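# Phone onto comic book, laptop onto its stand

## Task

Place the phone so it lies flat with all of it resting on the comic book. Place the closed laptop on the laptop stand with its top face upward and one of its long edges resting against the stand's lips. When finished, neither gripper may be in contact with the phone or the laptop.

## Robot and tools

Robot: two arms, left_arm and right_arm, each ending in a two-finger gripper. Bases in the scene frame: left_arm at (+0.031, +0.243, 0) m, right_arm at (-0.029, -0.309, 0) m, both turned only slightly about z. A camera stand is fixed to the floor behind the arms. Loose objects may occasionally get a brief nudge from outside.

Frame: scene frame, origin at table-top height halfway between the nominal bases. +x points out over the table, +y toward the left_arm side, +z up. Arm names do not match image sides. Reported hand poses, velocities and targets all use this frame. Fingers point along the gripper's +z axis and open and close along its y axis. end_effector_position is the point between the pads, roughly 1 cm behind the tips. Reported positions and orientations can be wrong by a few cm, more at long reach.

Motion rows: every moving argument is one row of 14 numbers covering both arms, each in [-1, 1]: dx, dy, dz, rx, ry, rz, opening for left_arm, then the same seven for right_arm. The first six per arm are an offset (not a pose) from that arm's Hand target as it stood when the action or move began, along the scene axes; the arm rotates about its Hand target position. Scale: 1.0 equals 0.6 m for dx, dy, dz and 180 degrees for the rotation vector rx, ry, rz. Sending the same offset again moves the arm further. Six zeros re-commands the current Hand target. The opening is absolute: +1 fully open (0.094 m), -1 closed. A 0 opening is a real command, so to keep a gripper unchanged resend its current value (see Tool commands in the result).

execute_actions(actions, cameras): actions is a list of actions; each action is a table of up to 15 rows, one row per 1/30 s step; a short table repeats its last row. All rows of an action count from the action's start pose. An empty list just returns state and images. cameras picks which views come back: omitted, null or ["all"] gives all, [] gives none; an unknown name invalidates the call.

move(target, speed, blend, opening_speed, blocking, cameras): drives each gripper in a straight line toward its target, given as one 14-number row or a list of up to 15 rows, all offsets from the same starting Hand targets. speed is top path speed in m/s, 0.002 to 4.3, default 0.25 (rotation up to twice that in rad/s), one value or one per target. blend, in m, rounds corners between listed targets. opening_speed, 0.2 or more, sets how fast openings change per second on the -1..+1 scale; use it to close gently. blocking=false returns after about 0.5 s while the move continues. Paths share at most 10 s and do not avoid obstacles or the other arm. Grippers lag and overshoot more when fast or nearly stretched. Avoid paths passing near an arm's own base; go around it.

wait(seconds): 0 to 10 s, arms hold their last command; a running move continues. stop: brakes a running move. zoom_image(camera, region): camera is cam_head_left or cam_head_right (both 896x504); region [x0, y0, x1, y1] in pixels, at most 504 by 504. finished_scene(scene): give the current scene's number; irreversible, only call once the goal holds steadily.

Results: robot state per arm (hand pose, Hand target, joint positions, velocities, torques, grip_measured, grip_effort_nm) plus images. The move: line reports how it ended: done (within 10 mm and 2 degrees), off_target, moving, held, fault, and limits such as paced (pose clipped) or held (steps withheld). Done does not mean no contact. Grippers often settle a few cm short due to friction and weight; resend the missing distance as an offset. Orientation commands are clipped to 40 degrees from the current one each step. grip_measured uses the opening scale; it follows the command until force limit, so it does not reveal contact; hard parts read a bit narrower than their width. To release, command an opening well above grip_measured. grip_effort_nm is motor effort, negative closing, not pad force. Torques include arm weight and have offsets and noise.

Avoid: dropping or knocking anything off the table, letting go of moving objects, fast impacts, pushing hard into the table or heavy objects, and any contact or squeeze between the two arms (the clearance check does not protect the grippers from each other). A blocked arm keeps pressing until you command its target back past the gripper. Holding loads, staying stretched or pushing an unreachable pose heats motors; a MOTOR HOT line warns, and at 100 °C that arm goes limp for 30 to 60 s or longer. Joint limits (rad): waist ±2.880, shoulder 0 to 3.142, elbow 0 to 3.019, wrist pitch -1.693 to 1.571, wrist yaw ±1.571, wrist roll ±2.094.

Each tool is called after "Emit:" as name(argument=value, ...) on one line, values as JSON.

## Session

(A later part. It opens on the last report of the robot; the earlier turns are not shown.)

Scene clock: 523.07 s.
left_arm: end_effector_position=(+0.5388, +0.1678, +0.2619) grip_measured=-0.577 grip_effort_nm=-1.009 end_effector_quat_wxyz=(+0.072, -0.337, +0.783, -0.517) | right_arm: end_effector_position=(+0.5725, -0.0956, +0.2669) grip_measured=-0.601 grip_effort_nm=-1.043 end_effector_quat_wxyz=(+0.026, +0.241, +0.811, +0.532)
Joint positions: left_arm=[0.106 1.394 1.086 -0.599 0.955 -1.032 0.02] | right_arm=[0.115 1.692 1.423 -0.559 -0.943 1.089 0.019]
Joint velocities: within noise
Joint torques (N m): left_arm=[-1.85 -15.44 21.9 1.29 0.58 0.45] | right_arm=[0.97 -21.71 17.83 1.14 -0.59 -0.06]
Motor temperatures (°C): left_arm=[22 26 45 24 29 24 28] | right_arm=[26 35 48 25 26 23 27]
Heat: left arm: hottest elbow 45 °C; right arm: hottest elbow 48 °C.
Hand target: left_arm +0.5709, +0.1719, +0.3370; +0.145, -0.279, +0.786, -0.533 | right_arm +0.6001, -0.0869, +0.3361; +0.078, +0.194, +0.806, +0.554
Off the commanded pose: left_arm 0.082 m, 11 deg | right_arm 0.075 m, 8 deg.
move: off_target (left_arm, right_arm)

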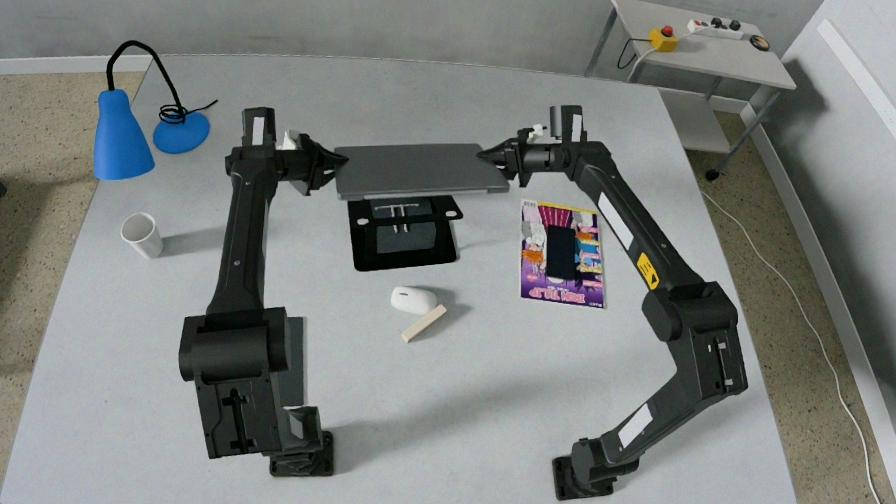

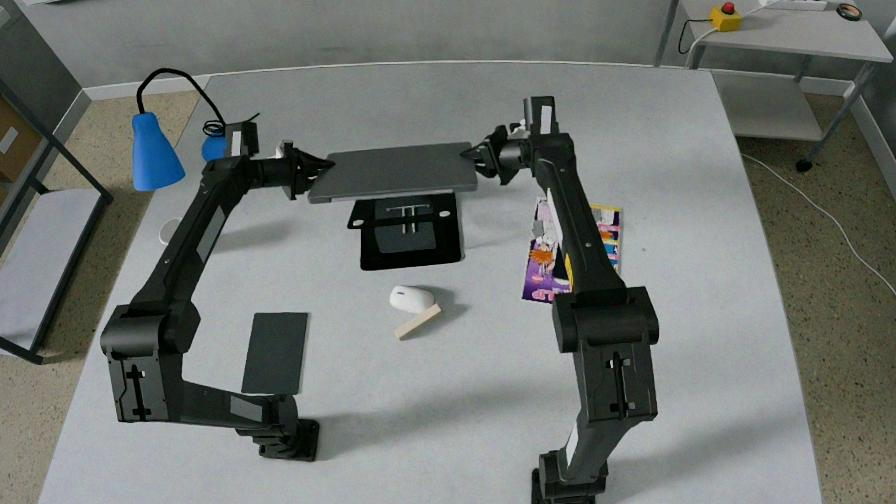

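Emit:
move(target=[0.05,0.02,-0.15,0,0.015,0,-0.85,0.05,0.02,-0.16,0,0.015,0,-0.85], speed=0.1)

Emit:
zoom_image(camera="cam_head_left", region=[290, 100, 550, 330])

Emit:
zoom_image(camera="cam_head_right", region=[290, 100, 550, 330])

Scene clock: 549.43 s.
left_arm: end_effector_position=(+0.5716, +0.1742, +0.1850) grip_measured=-0.577 grip_effort_nm=-1.009 end_effector_quat_wxyz=(+0.052, -0.346, +0.787, -0.507) | right_arm: end_effector_position=(+0.6029, -0.0865, +0.1850) grip_measured=-0.601 grip_effort_nm=-1.038 end_effector_quat_wxyz=(+0.009, +0.253, +0.811, +0.527)
Joint positions: left_arm=[0.109 1.574 1.086 -0.488 0.953 -1.004 0.02] | right_arm=[0.123 1.849 1.423 -0.429 -0.939 1.109 0.019]
Joint velocities: within noise
Joint torques (N m): left_arm=[-0.03 -18.37 17.07 2.47 0.85 0.47] | right_arm=[1.14 -24.35 15.13 2 -0.53 -0.05]
Motor temperatures (°C): left_arm=[22 26 47 24 29 24 29] | right_arm=[26 36 63 25 26 23 27]
Heat: left arm: hottest elbow 47 °C; right arm: hottest elbow 63 °C.
Hand target: left_arm +0.6010, +0.1839, +0.2471; +0.126, -0.291, +0.789, -0.526 | right_arm +0.6302, -0.0750, +0.2401; +0.059, +0.207, +0.807, +0.550
Off the commanded pose: left_arm 0.069 m, 11 deg | right_arm 0.063 m, 8 deg.
move: off_target (left_arm, right_arm)

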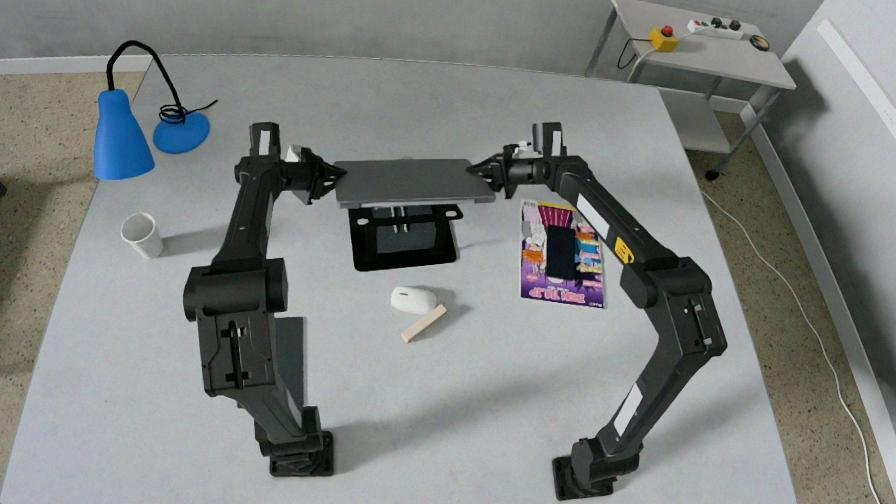

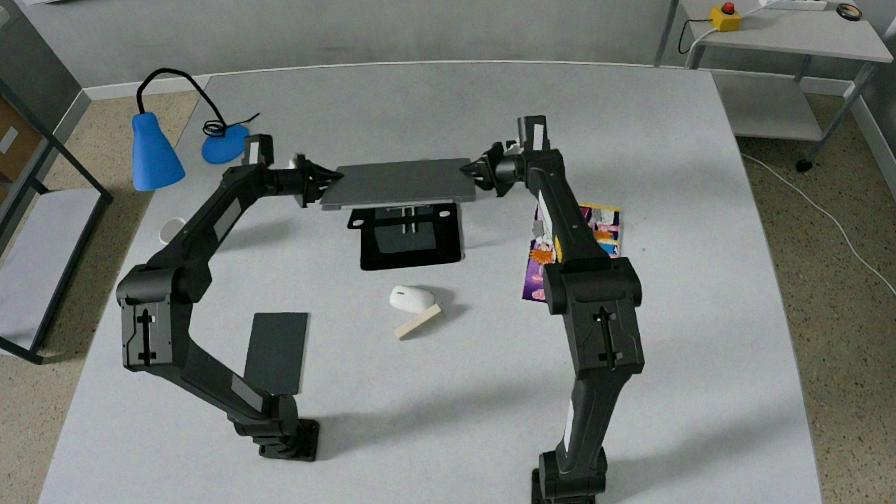

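Scaled by 1.938.

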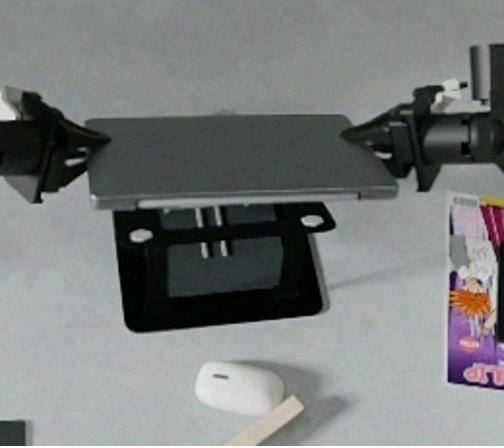

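Scaled by 1.938.

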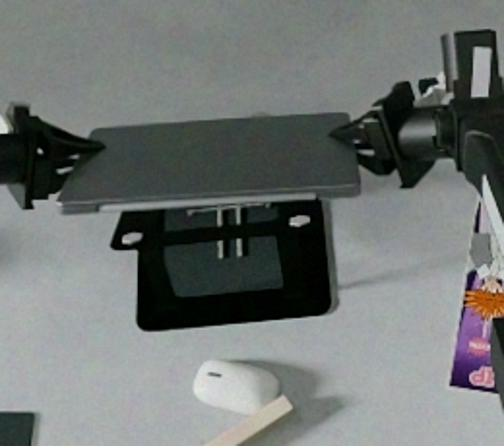

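Emit:
move(target=[0.03,0.02,-0.13,0,0,0.01,-0.85,0.06,0.02,-0.13,0,0,0.01,-0.85], speed=0.12)

Emit:
zoom_image(camera="cam_head_left", region=[290, 100, 550, 330])

Emit:
zoom_image(camera="cam_head_right", region=[290, 100, 550, 330])

Scene clock: 554.23 s.
left_arm: end_effector_position=(+0.6011, +0.1842, +0.1210) grip_measured=-0.578 grip_effort_nm=-1.009 end_effector_quat_wxyz=(+0.072, -0.346, +0.786, -0.508) | right_arm: end_effector_position=(+0.6361, -0.0757, +0.1173) grip_measured=-0.601 grip_effort_nm=-1.038 end_effector_quat_wxyz=(+0.007, +0.241, +0.812, +0.531)
Joint positions: left_arm=[0.117 1.724 1.074 -0.285 0.94 -1.014 0.02] | right_arm=[0.131 2.017 1.484 -0.32 -0.954 1.096 0.019]
Joint velocities: within noise
Joint torques (N m): left_arm=[0.56 -20.84 11.71 2.85 0.87 0.36] | right_arm=[1.26 -24.94 14.6 1.58 -0.61 -0.22]
Motor temperatures (°C): left_arm=[22 27 47 24 29 24 29] | right_arm=[26 37 63 25 26 23 27]
Heat: left arm: hottest elbow 47 °C; right arm: hottest elbow 63 °C.
Hand target: left_arm +0.6190, +0.1959, +0.1691; +0.135, -0.303, +0.784, -0.524 | right_arm +0.6662, -0.0630, +0.1622; +0.050, +0.194, +0.810, +0.551
Off the commanded pose: left_arm 0.053 m, 9 deg | right_arm 0.055 m, 8 deg.
move: off_target (left_arm, right_arm)

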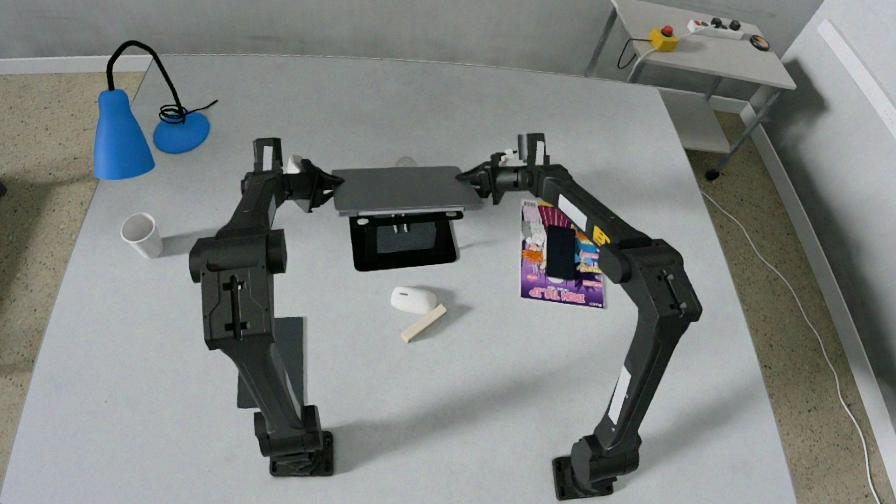

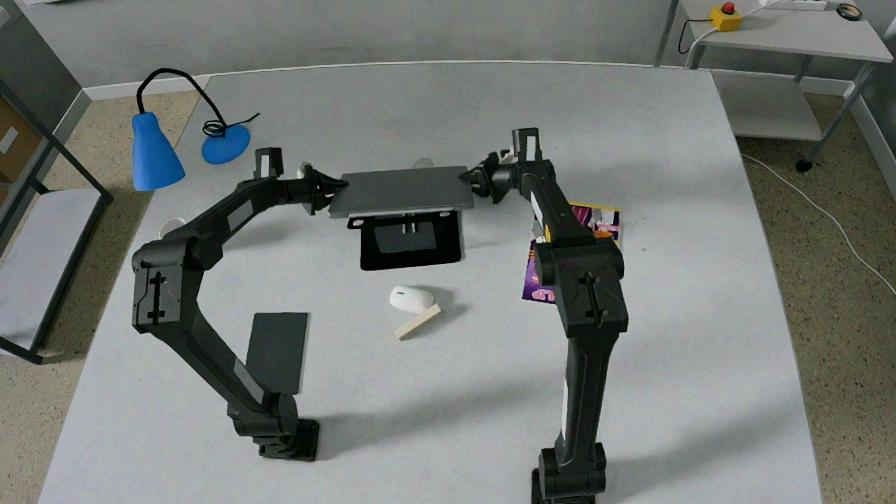

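Scaled by 1.938.

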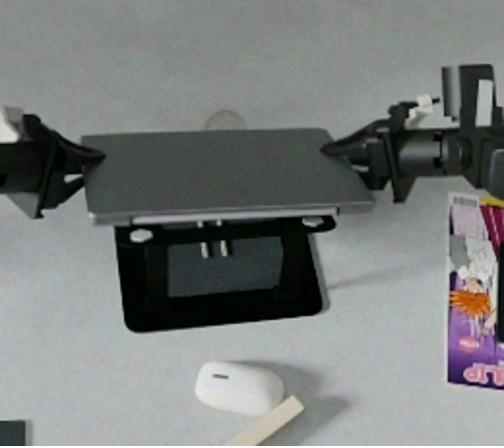

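Scaled by 1.938.

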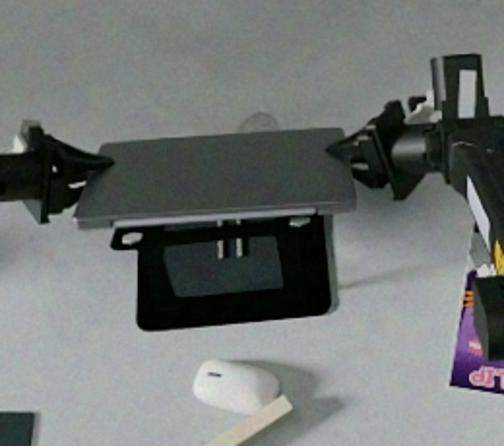

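Emit:
move(target=[0.035,0.006,-0.08,0,0,0.01,-0.85,0.055,0.006,-0.075,0,0,0.01,-0.85], speed=0.12)

Emit:
zoom_image(camera="cam_head_left", region=[290, 100, 550, 330])

Emit:
zoom_image(camera="cam_head_right", region=[290, 100, 550, 330])

Scene clock: 558.80 s.
left_arm: end_effector_position=(+0.6214, +0.1900, +0.0769) grip_measured=-0.578 grip_effort_nm=-1.009 end_effector_quat_wxyz=(+0.083, -0.362, +0.777, -0.508) | right_arm: end_effector_position=(+0.6698, -0.0685, +0.0788) grip_measured=-0.607 grip_effort_nm=-1.038 end_effector_quat_wxyz=(+0.004, +0.224, +0.814, +0.537)
Joint positions: left_arm=[0.119 1.833 1.074 -0.125 0.919 -1.074 0.02] | right_arm=[0.131 2.157 1.608 -0.315 -0.979 1.06 0.018]
Joint velocities: within noise
Joint torques (N m): left_arm=[-0.44 -22.24 10.82 2.77 0.74 0.52] | right_arm=[0.91 -26.58 14.74 0.92 -0.64 -0.26]
Motor temperatures (°C): left_arm=[22 28 46 24 29 24 29] | right_arm=[26 38 62 25 26 23 27]
Heat: left arm: hottest elbow 46 °C; right arm: hottest elbow 62 °C.
Hand target: left_arm +0.6400, +0.1996, +0.1209; +0.143, -0.316, +0.779, -0.522 | right_arm +0.6991, -0.0594, +0.1168; +0.042, +0.182, +0.813, +0.551
Off the commanded pose: left_arm 0.049 m, 9 deg | right_arm 0.049 m, 7 deg.
move: off_target (left_arm, right_arm)

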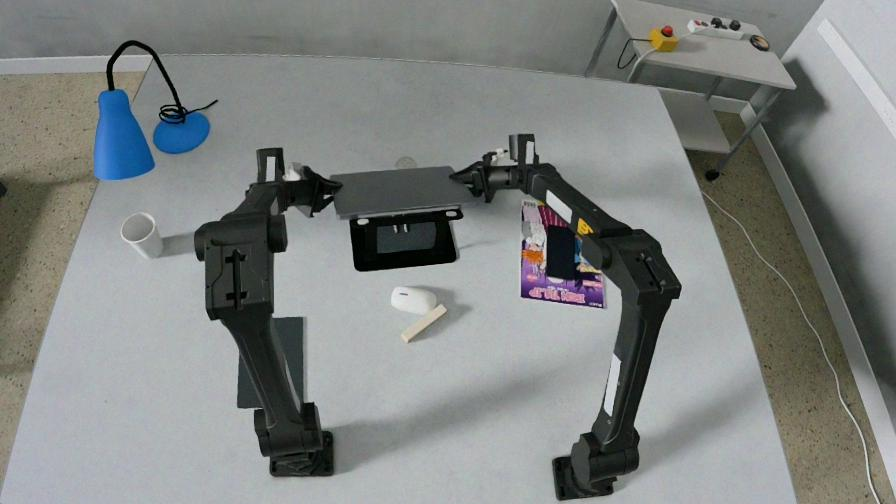

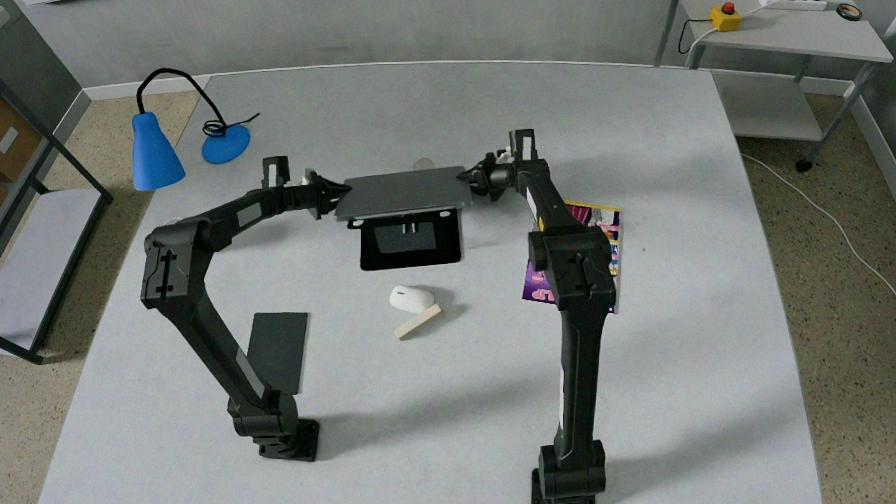

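Scaled by 1.938.

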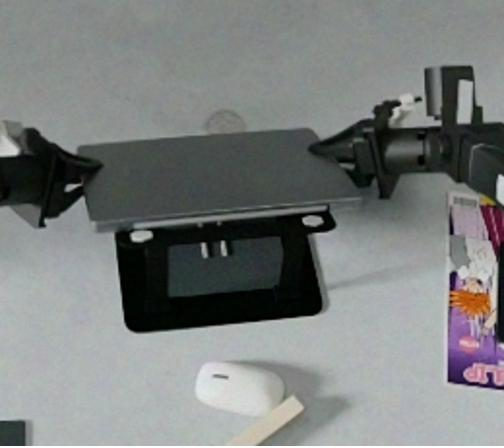

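Scaled by 1.938.

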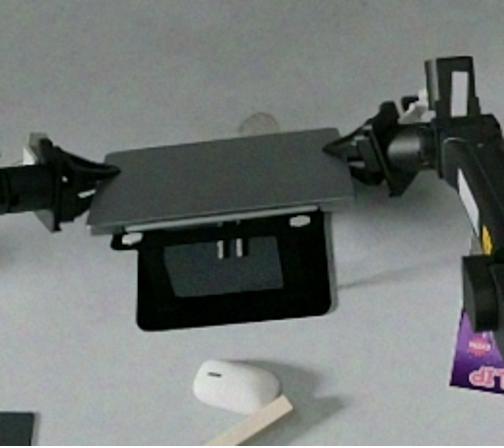

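Emit:
move(target=[0.02,0.006,-0.045,0,0.01,-0.005,-0.85,0.01,0.006,-0.045,0,0.01,-0.005,-0.85], speed=0.1)

Emit:
zoom_image(camera="cam_head_left", region=[290, 100, 550, 330])

Emit:
zoom_image(camera="cam_head_right", region=[290, 100, 550, 330])

Scene clock: 563.50 s.
left_arm: end_effector_position=(+0.6221, +0.1921, +0.0677) grip_measured=-0.579 grip_effort_nm=-1.009 end_effector_quat_wxyz=(+0.073, -0.367, +0.774, -0.511) | right_arm: end_effector_position=(+0.6751, -0.0667, +0.0706) grip_measured=-0.613 grip_effort_nm=-1.038 end_effector_quat_wxyz=(-0.003, +0.230, +0.812, +0.537)
Joint positions: left_arm=[0.124 1.857 1.081 -0.125 0.932 -1.079 0.02] | right_arm=[0.132 2.183 1.63 -0.315 -0.981 1.077 0.018]
Joint velocities: within noise
Joint torques (N m): left_arm=[-1.2 -17.67 13.96 2.09 0.62 0.8] | right_arm=[1.14 -24.41 14.45 1.85 -0.24 -0.12]
Motor temperatures (°C): left_arm=[22 28 46 24 29 24 29] | right_arm=[26 40 63 25 26 23 27]
Heat: left arm: hottest elbow 46 °C; right arm: hottest elbow 63 °C.
Hand target: left_arm +0.6520, +0.2032, +0.0942; +0.127, -0.318, +0.784, -0.518 | right_arm +0.7051, -0.0557, +0.0901; +0.033, +0.197, +0.812, +0.548
Off the commanded pose: left_arm 0.041 m, 8 deg | right_arm 0.037 m, 6 deg.
move: off_target (left_arm, right_arm)

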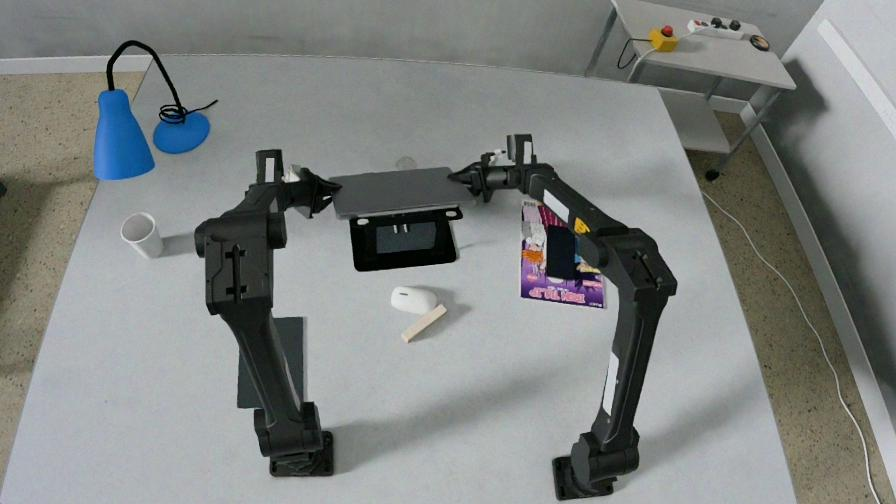

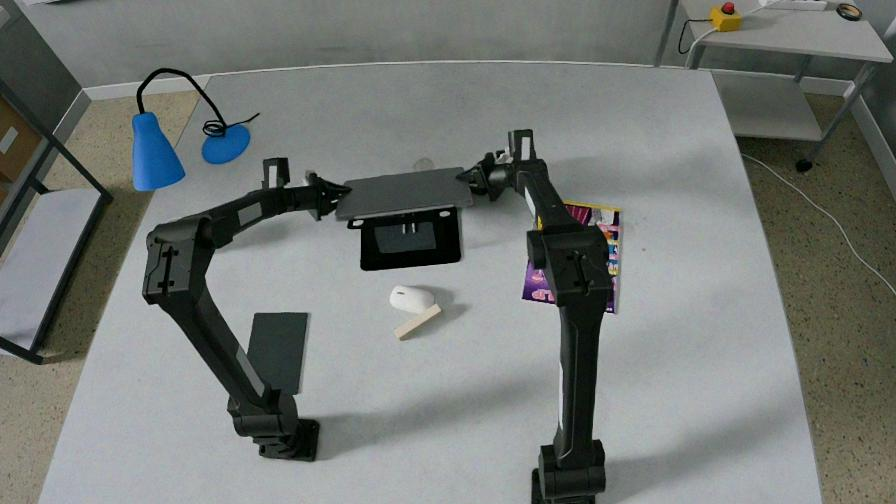

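Scaled by 1.938.

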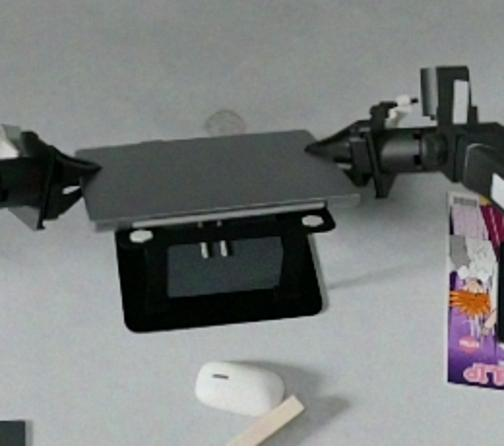

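Scaled by 1.938.

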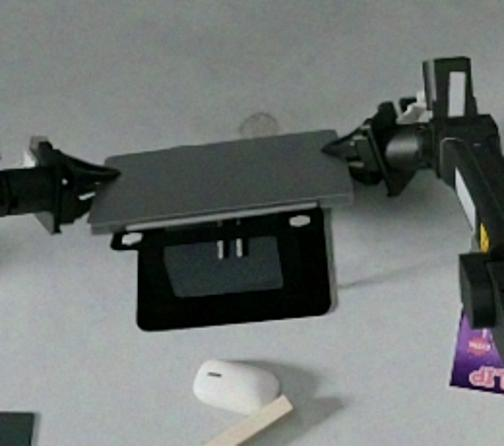

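Emit:
move(target=[0.045,0.006,-0.045,0,0.01,-0.01,-0.85,0.015,0.006,-0.045,0,0.01,-0.01,-0.85], speed=0.08)

Emit:
zoom_image(camera="cam_head_left", region=[290, 100, 550, 330])

Emit:
zoom_image(camera="cam_head_right", region=[290, 100, 550, 330])

Scene clock: 573.87 s.
left_arm: end_effector_position=(+0.6473, +0.1942, +0.0591) grip_measured=-0.582 grip_effort_nm=-1.004 end_effector_quat_wxyz=(+0.059, -0.355, +0.775, -0.520) | right_arm: end_effector_position=(+0.6880, -0.0636, +0.0656) grip_measured=-0.619 grip_effort_nm=-1.038 end_effector_quat_wxyz=(+0.000, +0.245, +0.806, +0.539)
Joint positions: left_arm=[0.128 1.938 1.182 -0.179 0.972 -1.047 0.02] | right_arm=[0.136 2.211 1.658 -0.277 -0.966 1.134 0.018]
Joint velocities: within noise
Joint torques (N m): left_arm=[-0.38 -16.73 15.24 1.42 -0.2 0.93] | right_arm=[1.32 -22.95 13.79 2.18 0.1 -0.16]
Motor temperatures (°C): left_arm=[22 28 46 24 29 24 29] | right_arm=[26 39 62 25 26 23 27]
Heat: left arm: hottest elbow 46 °C; right arm: hottest elbow 62 °C.
Hand target: left_arm +0.6789, +0.2066, +0.0669; +0.106, -0.313, +0.791, -0.515 | right_arm +0.7142, -0.0523, +0.0632; +0.029, +0.218, +0.810, +0.544
Off the commanded pose: left_arm 0.035 m, 7 deg | right_arm 0.029 m, 5 deg.
move: off_target (left_arm, right_arm)

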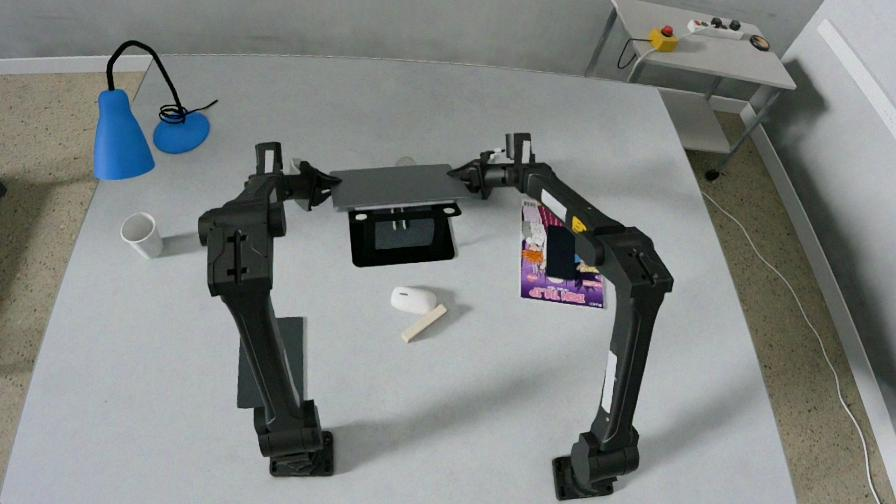

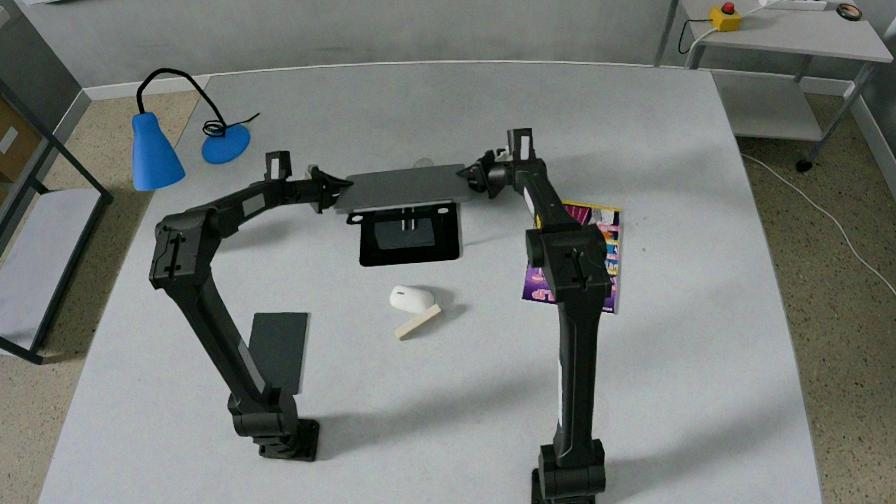

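Scaled by 1.938.

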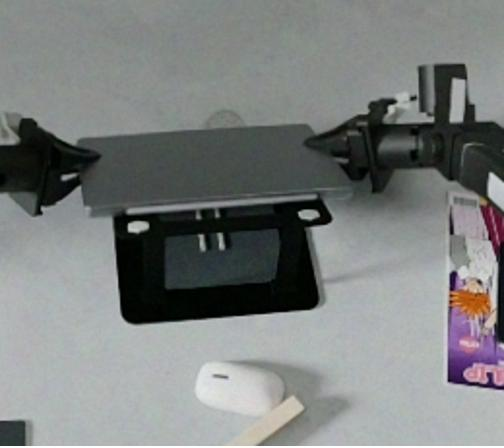

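Scaled by 1.938.

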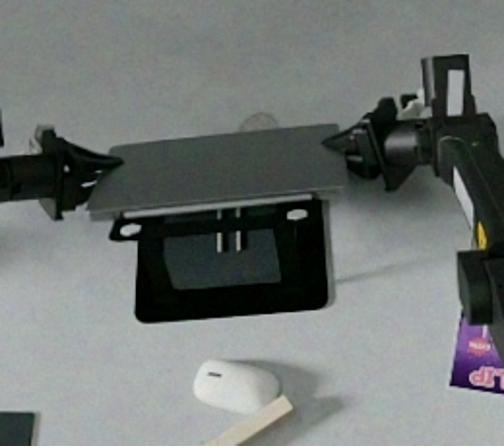

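Emit:
move(target=[0.015,0.0,-0.035,0,0.0,0.005,-0.85,0.01,0.0,-0.035,0,0.0,0.005,-0.85], speed=0.08)

Emit:
zoom_image(camera="cam_head_left", region=[320, 120, 500, 260])

Emit:
zoom_image(camera="cam_head_right", region=[320, 120, 500, 260])

Scene clock: 580.83 s.
left_arm: end_effector_position=(+0.6593, +0.1961, +0.0578) grip_measured=-0.584 grip_effort_nm=-1.004 end_effector_quat_wxyz=(+0.067, -0.352, +0.773, -0.523) | right_arm: end_effector_position=(+0.6978, -0.0612, +0.0641) grip_measured=-0.623 grip_effort_nm=-1.038 end_effector_quat_wxyz=(+0.000, +0.242, +0.803, +0.544)
Joint positions: left_arm=[0.128 1.962 1.208 -0.153 0.972 -1.057 0.02] | right_arm=[0.136 2.238 1.696 -0.275 -0.977 1.14 0.018]
Joint velocities: within noise
Joint torques (N m): left_arm=[-0.67 -14.56 14.04 2.52 -0.66 0.85] | right_arm=[1.08 -21.66 13.11 2.11 0.04 -0.4]
Motor temperatures (°C): left_arm=[22 28 46 24 29 24 29] | right_arm=[26 39 62 25 26 23 28]
Heat: left arm: hottest elbow 46 °C; right arm: hottest elbow 62 °C.
Hand target: left_arm +0.6880, +0.2066, +0.0459; +0.110, -0.320, +0.788, -0.514 | right_arm +0.7201, -0.0523, +0.0419; +0.025, +0.212, +0.811, +0.544
Off the commanded pose: left_arm 0.033 m, 6 deg | right_arm 0.033 m, 5 deg.
move: off_target (left_arm, right_arm)

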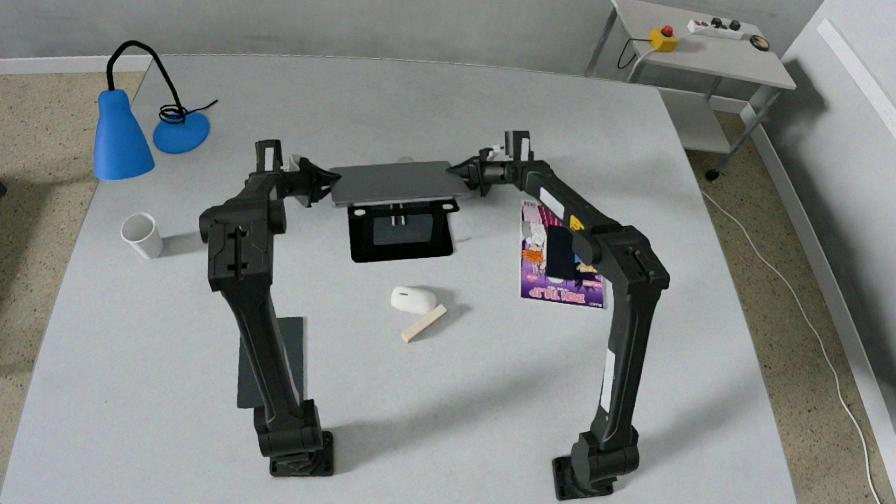

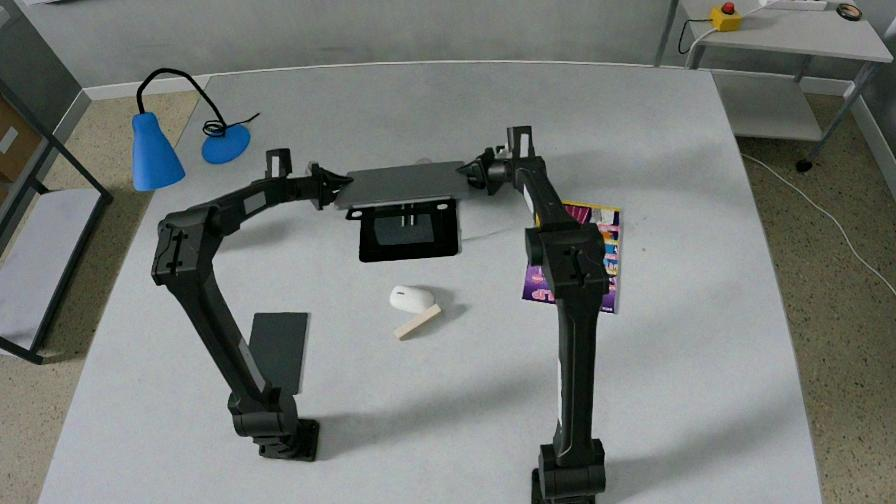

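Scaled by 2.800.

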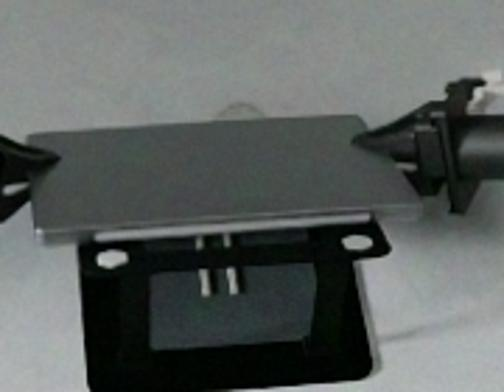

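Scaled by 2.800.

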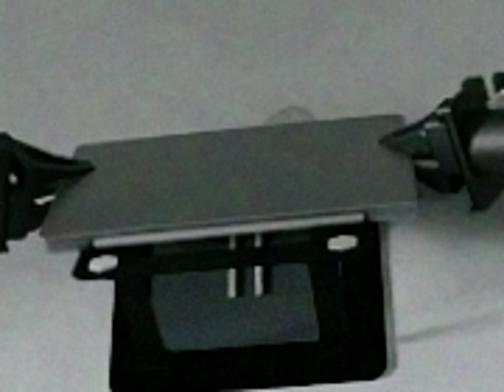

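Emit:
move(target=[-0.035,-0.01,0.01,0,0,0,-0.85,-0.027,-0.008,0.025,0,0,0,-0.85], speed=0.06, cameras=[])

Emit:
move(target=[0,0,0,0,0,0,-0.1,0,0,0,0,0,0,-0.1], speed=0.06, opening_speed=0.4)

Emit:
zoom_image(camera="cam_head_left", region=[320, 120, 500, 260])

Emit:
zoom_image(camera="cam_head_right", region=[320, 120, 500, 260])

Scene clock: 585.63 s.
left_arm: end_effector_position=(+0.6601, +0.1962, +0.0585) grip_measured=-0.585 grip_effort_nm=-1.009 end_effector_quat_wxyz=(+0.069, -0.352, +0.773, -0.524) | right_arm: end_effector_position=(+0.6979, -0.0611, +0.0642) grip_measured=-0.623 grip_effort_nm=-1.038 end_effector_quat_wxyz=(+0.000, +0.241, +0.803, +0.544)
Joint positions: left_arm=[0.128 1.962 1.208 -0.147 0.973 -1.061 0.019] | right_arm=[0.136 2.238 1.697 -0.275 -0.978 1.141 0.018]
Joint velocities: within noise
Joint torques (N m): left_arm=[-1.2 -18.08 8.28 3.02 -0.72 0.85] | right_arm=[0.91 -25.93 9.42 2 -0.04 -0.46]
Motor temperatures (°C): left_arm=[22 28 46 24 29 24 29] | right_arm=[26 39 61 25 25 24 28]
Heat: left arm: hottest elbow 46 °C; right arm: hottest elbow 61 °C.
Hand target: left_arm +0.6669, +0.2006, +0.0520; +0.110, -0.319, +0.788, -0.514 | right_arm +0.7040, -0.0571, +0.0569; +0.025, +0.212, +0.811, +0.544
Off the commanded pose: left_arm 0.010 m, 6 deg | right_arm 0.010 m, 5 deg.
move: off_target (left_arm, right_arm)
No camera images: "cameras" was empty.

Scene clock: 587.83 s.
left_arm: end_effector_position=(+0.6656, +0.1998, +0.0579) grip_measured=-0.103 grip_effort_nm=0.129 end_effector_quat_wxyz=(+0.105, -0.324, +0.787, -0.515) | right_arm: end_effector_position=(+0.6997, -0.0615, +0.0645) grip_measured=-0.102 grip_effort_nm=0.066 end_effector_quat_wxyz=(+0.020, +0.218, +0.810, +0.544)
Joint positions: left_arm=[0.128 1.963 1.207 -0.116 0.946 -0.993 0.042] | right_arm=[0.136 2.238 1.697 -0.266 -0.971 1.085 0.042]
Joint velocities: within noise
Joint torques (N m): left_arm=[-0.44 -18.37 8.36 1.96 0.27 0.16] | right_arm=[0.85 -25.93 9.48 1.63 -0.27 0.02]
Motor temperatures (°C): left_arm=[22 28 45 24 29 24 29] | right_arm=[26 39 60 25 25 24 27]
Heat: left arm: hottest elbow 45 °C; right arm: hottest elbow 60 °C.
Hand target: left_arm +0.6670, +0.2006, +0.0519; +0.110, -0.320, +0.788, -0.514 | right_arm +0.7040, -0.0571, +0.0569; +0.025, +0.212, +0.811, +0.544
Off the commanded pose: left_arm 0.006 m, 1 deg | right_arm 0.010 m, 1 deg.
move: done

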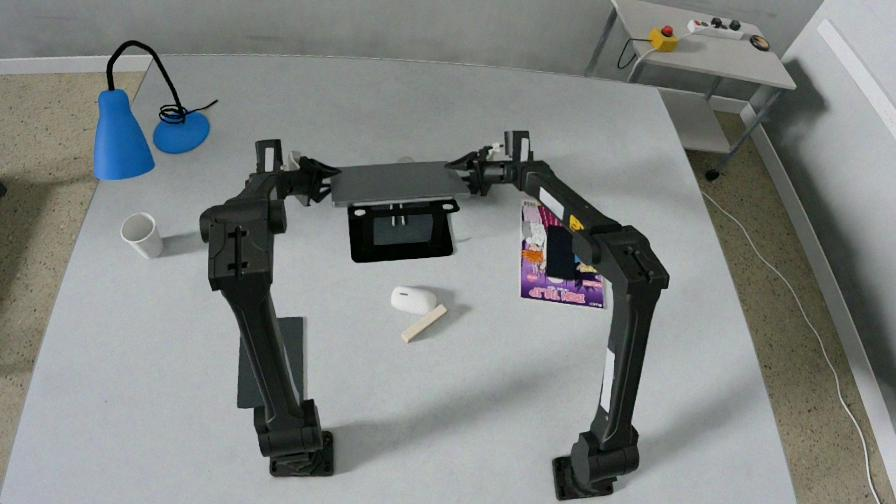

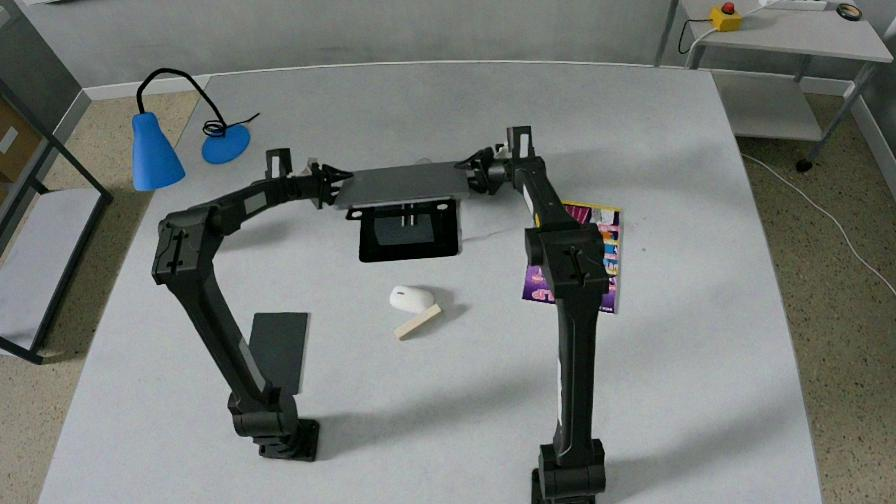

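Scaled by 2.800.

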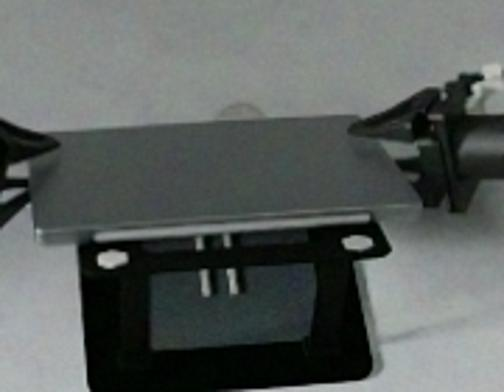

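Scaled by 2.800.

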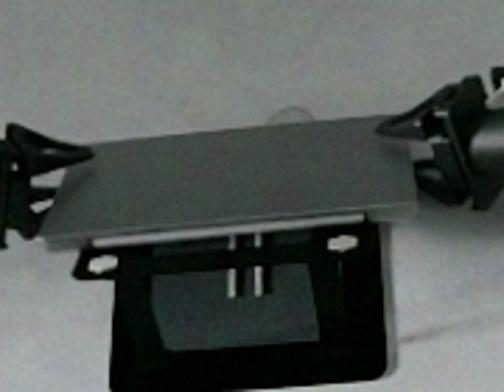

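Emit:
move(target=[[-0.06,0.105,0.05,0,0,0,-0.1,-0.035,-0.115,0.055,0,0,0,-0.1],[-0.1,0.2,0.2,0,0,0,-0.1,-0.08,-0.18,0.25,0,0,0,-0.1]], speed=[0.08,0.2])

Emit:
zoom_image(camera="cam_head_left", region=[320, 120, 500, 260])

Emit:
zoom_image(camera="cam_head_right", region=[320, 120, 500, 260])

Scene clock: 593.20 s.
left_arm: end_effector_position=(+0.5872, +0.3078, +0.1378) grip_measured=-0.102 grip_effort_nm=0.110 end_effector_quat_wxyz=(+0.074, -0.340, +0.784, -0.513) | right_arm: end_effector_position=(+0.6498, -0.1595, +0.2016) grip_measured=-0.101 grip_effort_nm=0.066 end_effector_quat_wxyz=(+0.019, +0.213, +0.812, +0.544)
Joint positions: left_arm=[0.364 1.778 1.233 -0.729 1.067 -0.601 0.042] | right_arm=[-0.008 1.966 1.65 -0.688 -1.066 0.851 0.042]
Joint velocities: within noise
Joint torques (N m): left_arm=[-0.44 -19.14 14.95 0.54 0.62 0.15] | right_arm=[0.03 -24 10.69 0.51 -0.48 0]
Motor temperatures (°C): left_arm=[22 29 45 24 29 24 29] | right_arm=[26 39 58 25 25 24 27]
Heat: left arm: hottest elbow 45 °C; right arm: hottest elbow 58 °C.
Hand target: left_arm +0.6070, +0.3206, +0.1721; +0.110, -0.319, +0.788, -0.514 | right_arm +0.6559, -0.1650, +0.2069; +0.025, +0.212, +0.811, +0.544
Off the commanded pose: left_arm 0.041 m, 5 deg | right_arm 0.010 m, 1 deg.
move: off_target (left_arm)

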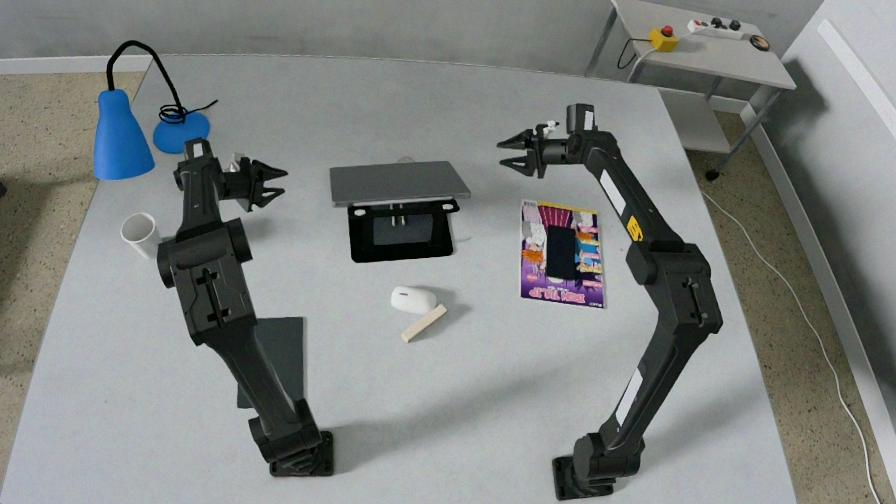

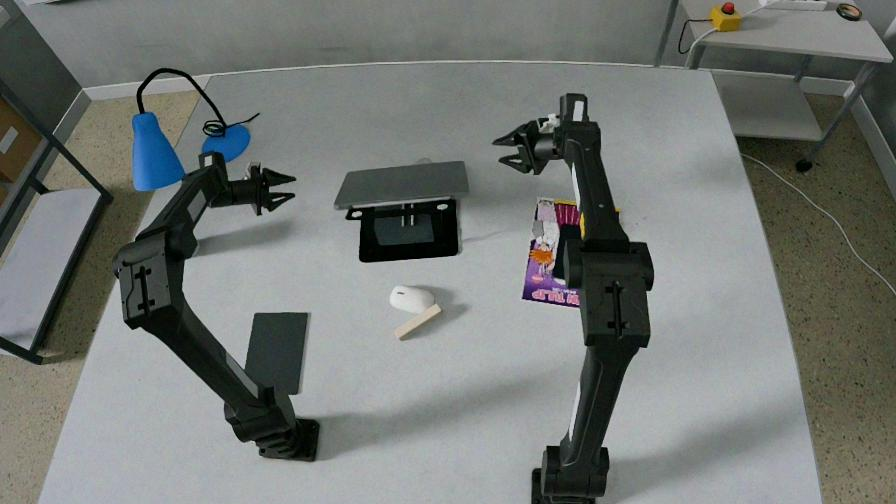

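Scaled by 2.800.

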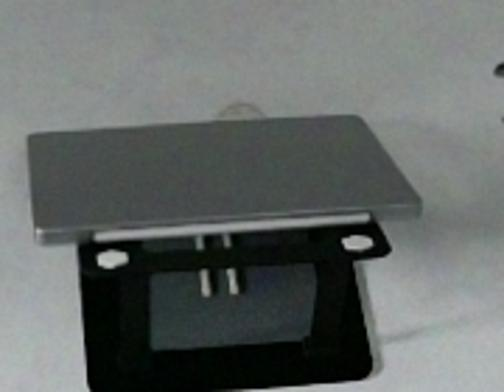

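Scaled by 2.800.

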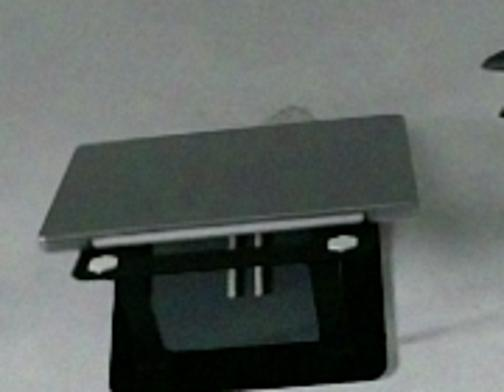

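Emit:
zoom_image(camera="cam_head_left", region=[325, 150, 405, 200])

Emit:
zoom_image(camera="cam_head_right", region=[340, 150, 480, 230])

Scaled by 6.300.

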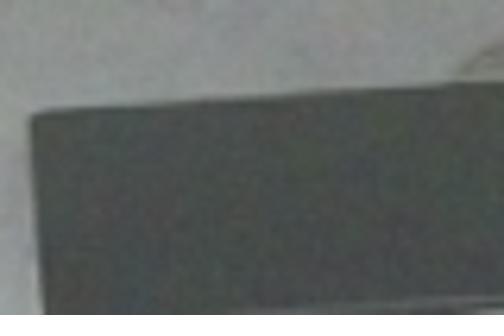

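Scaled by 3.600.

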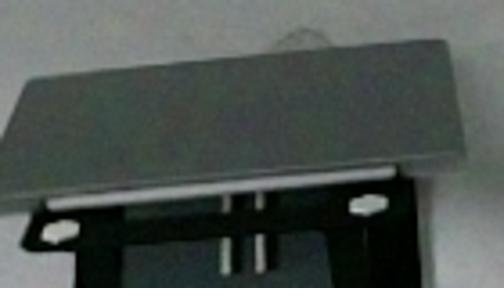

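Emit:
finished_scene(scene=2)

The scene is finished: the task was done.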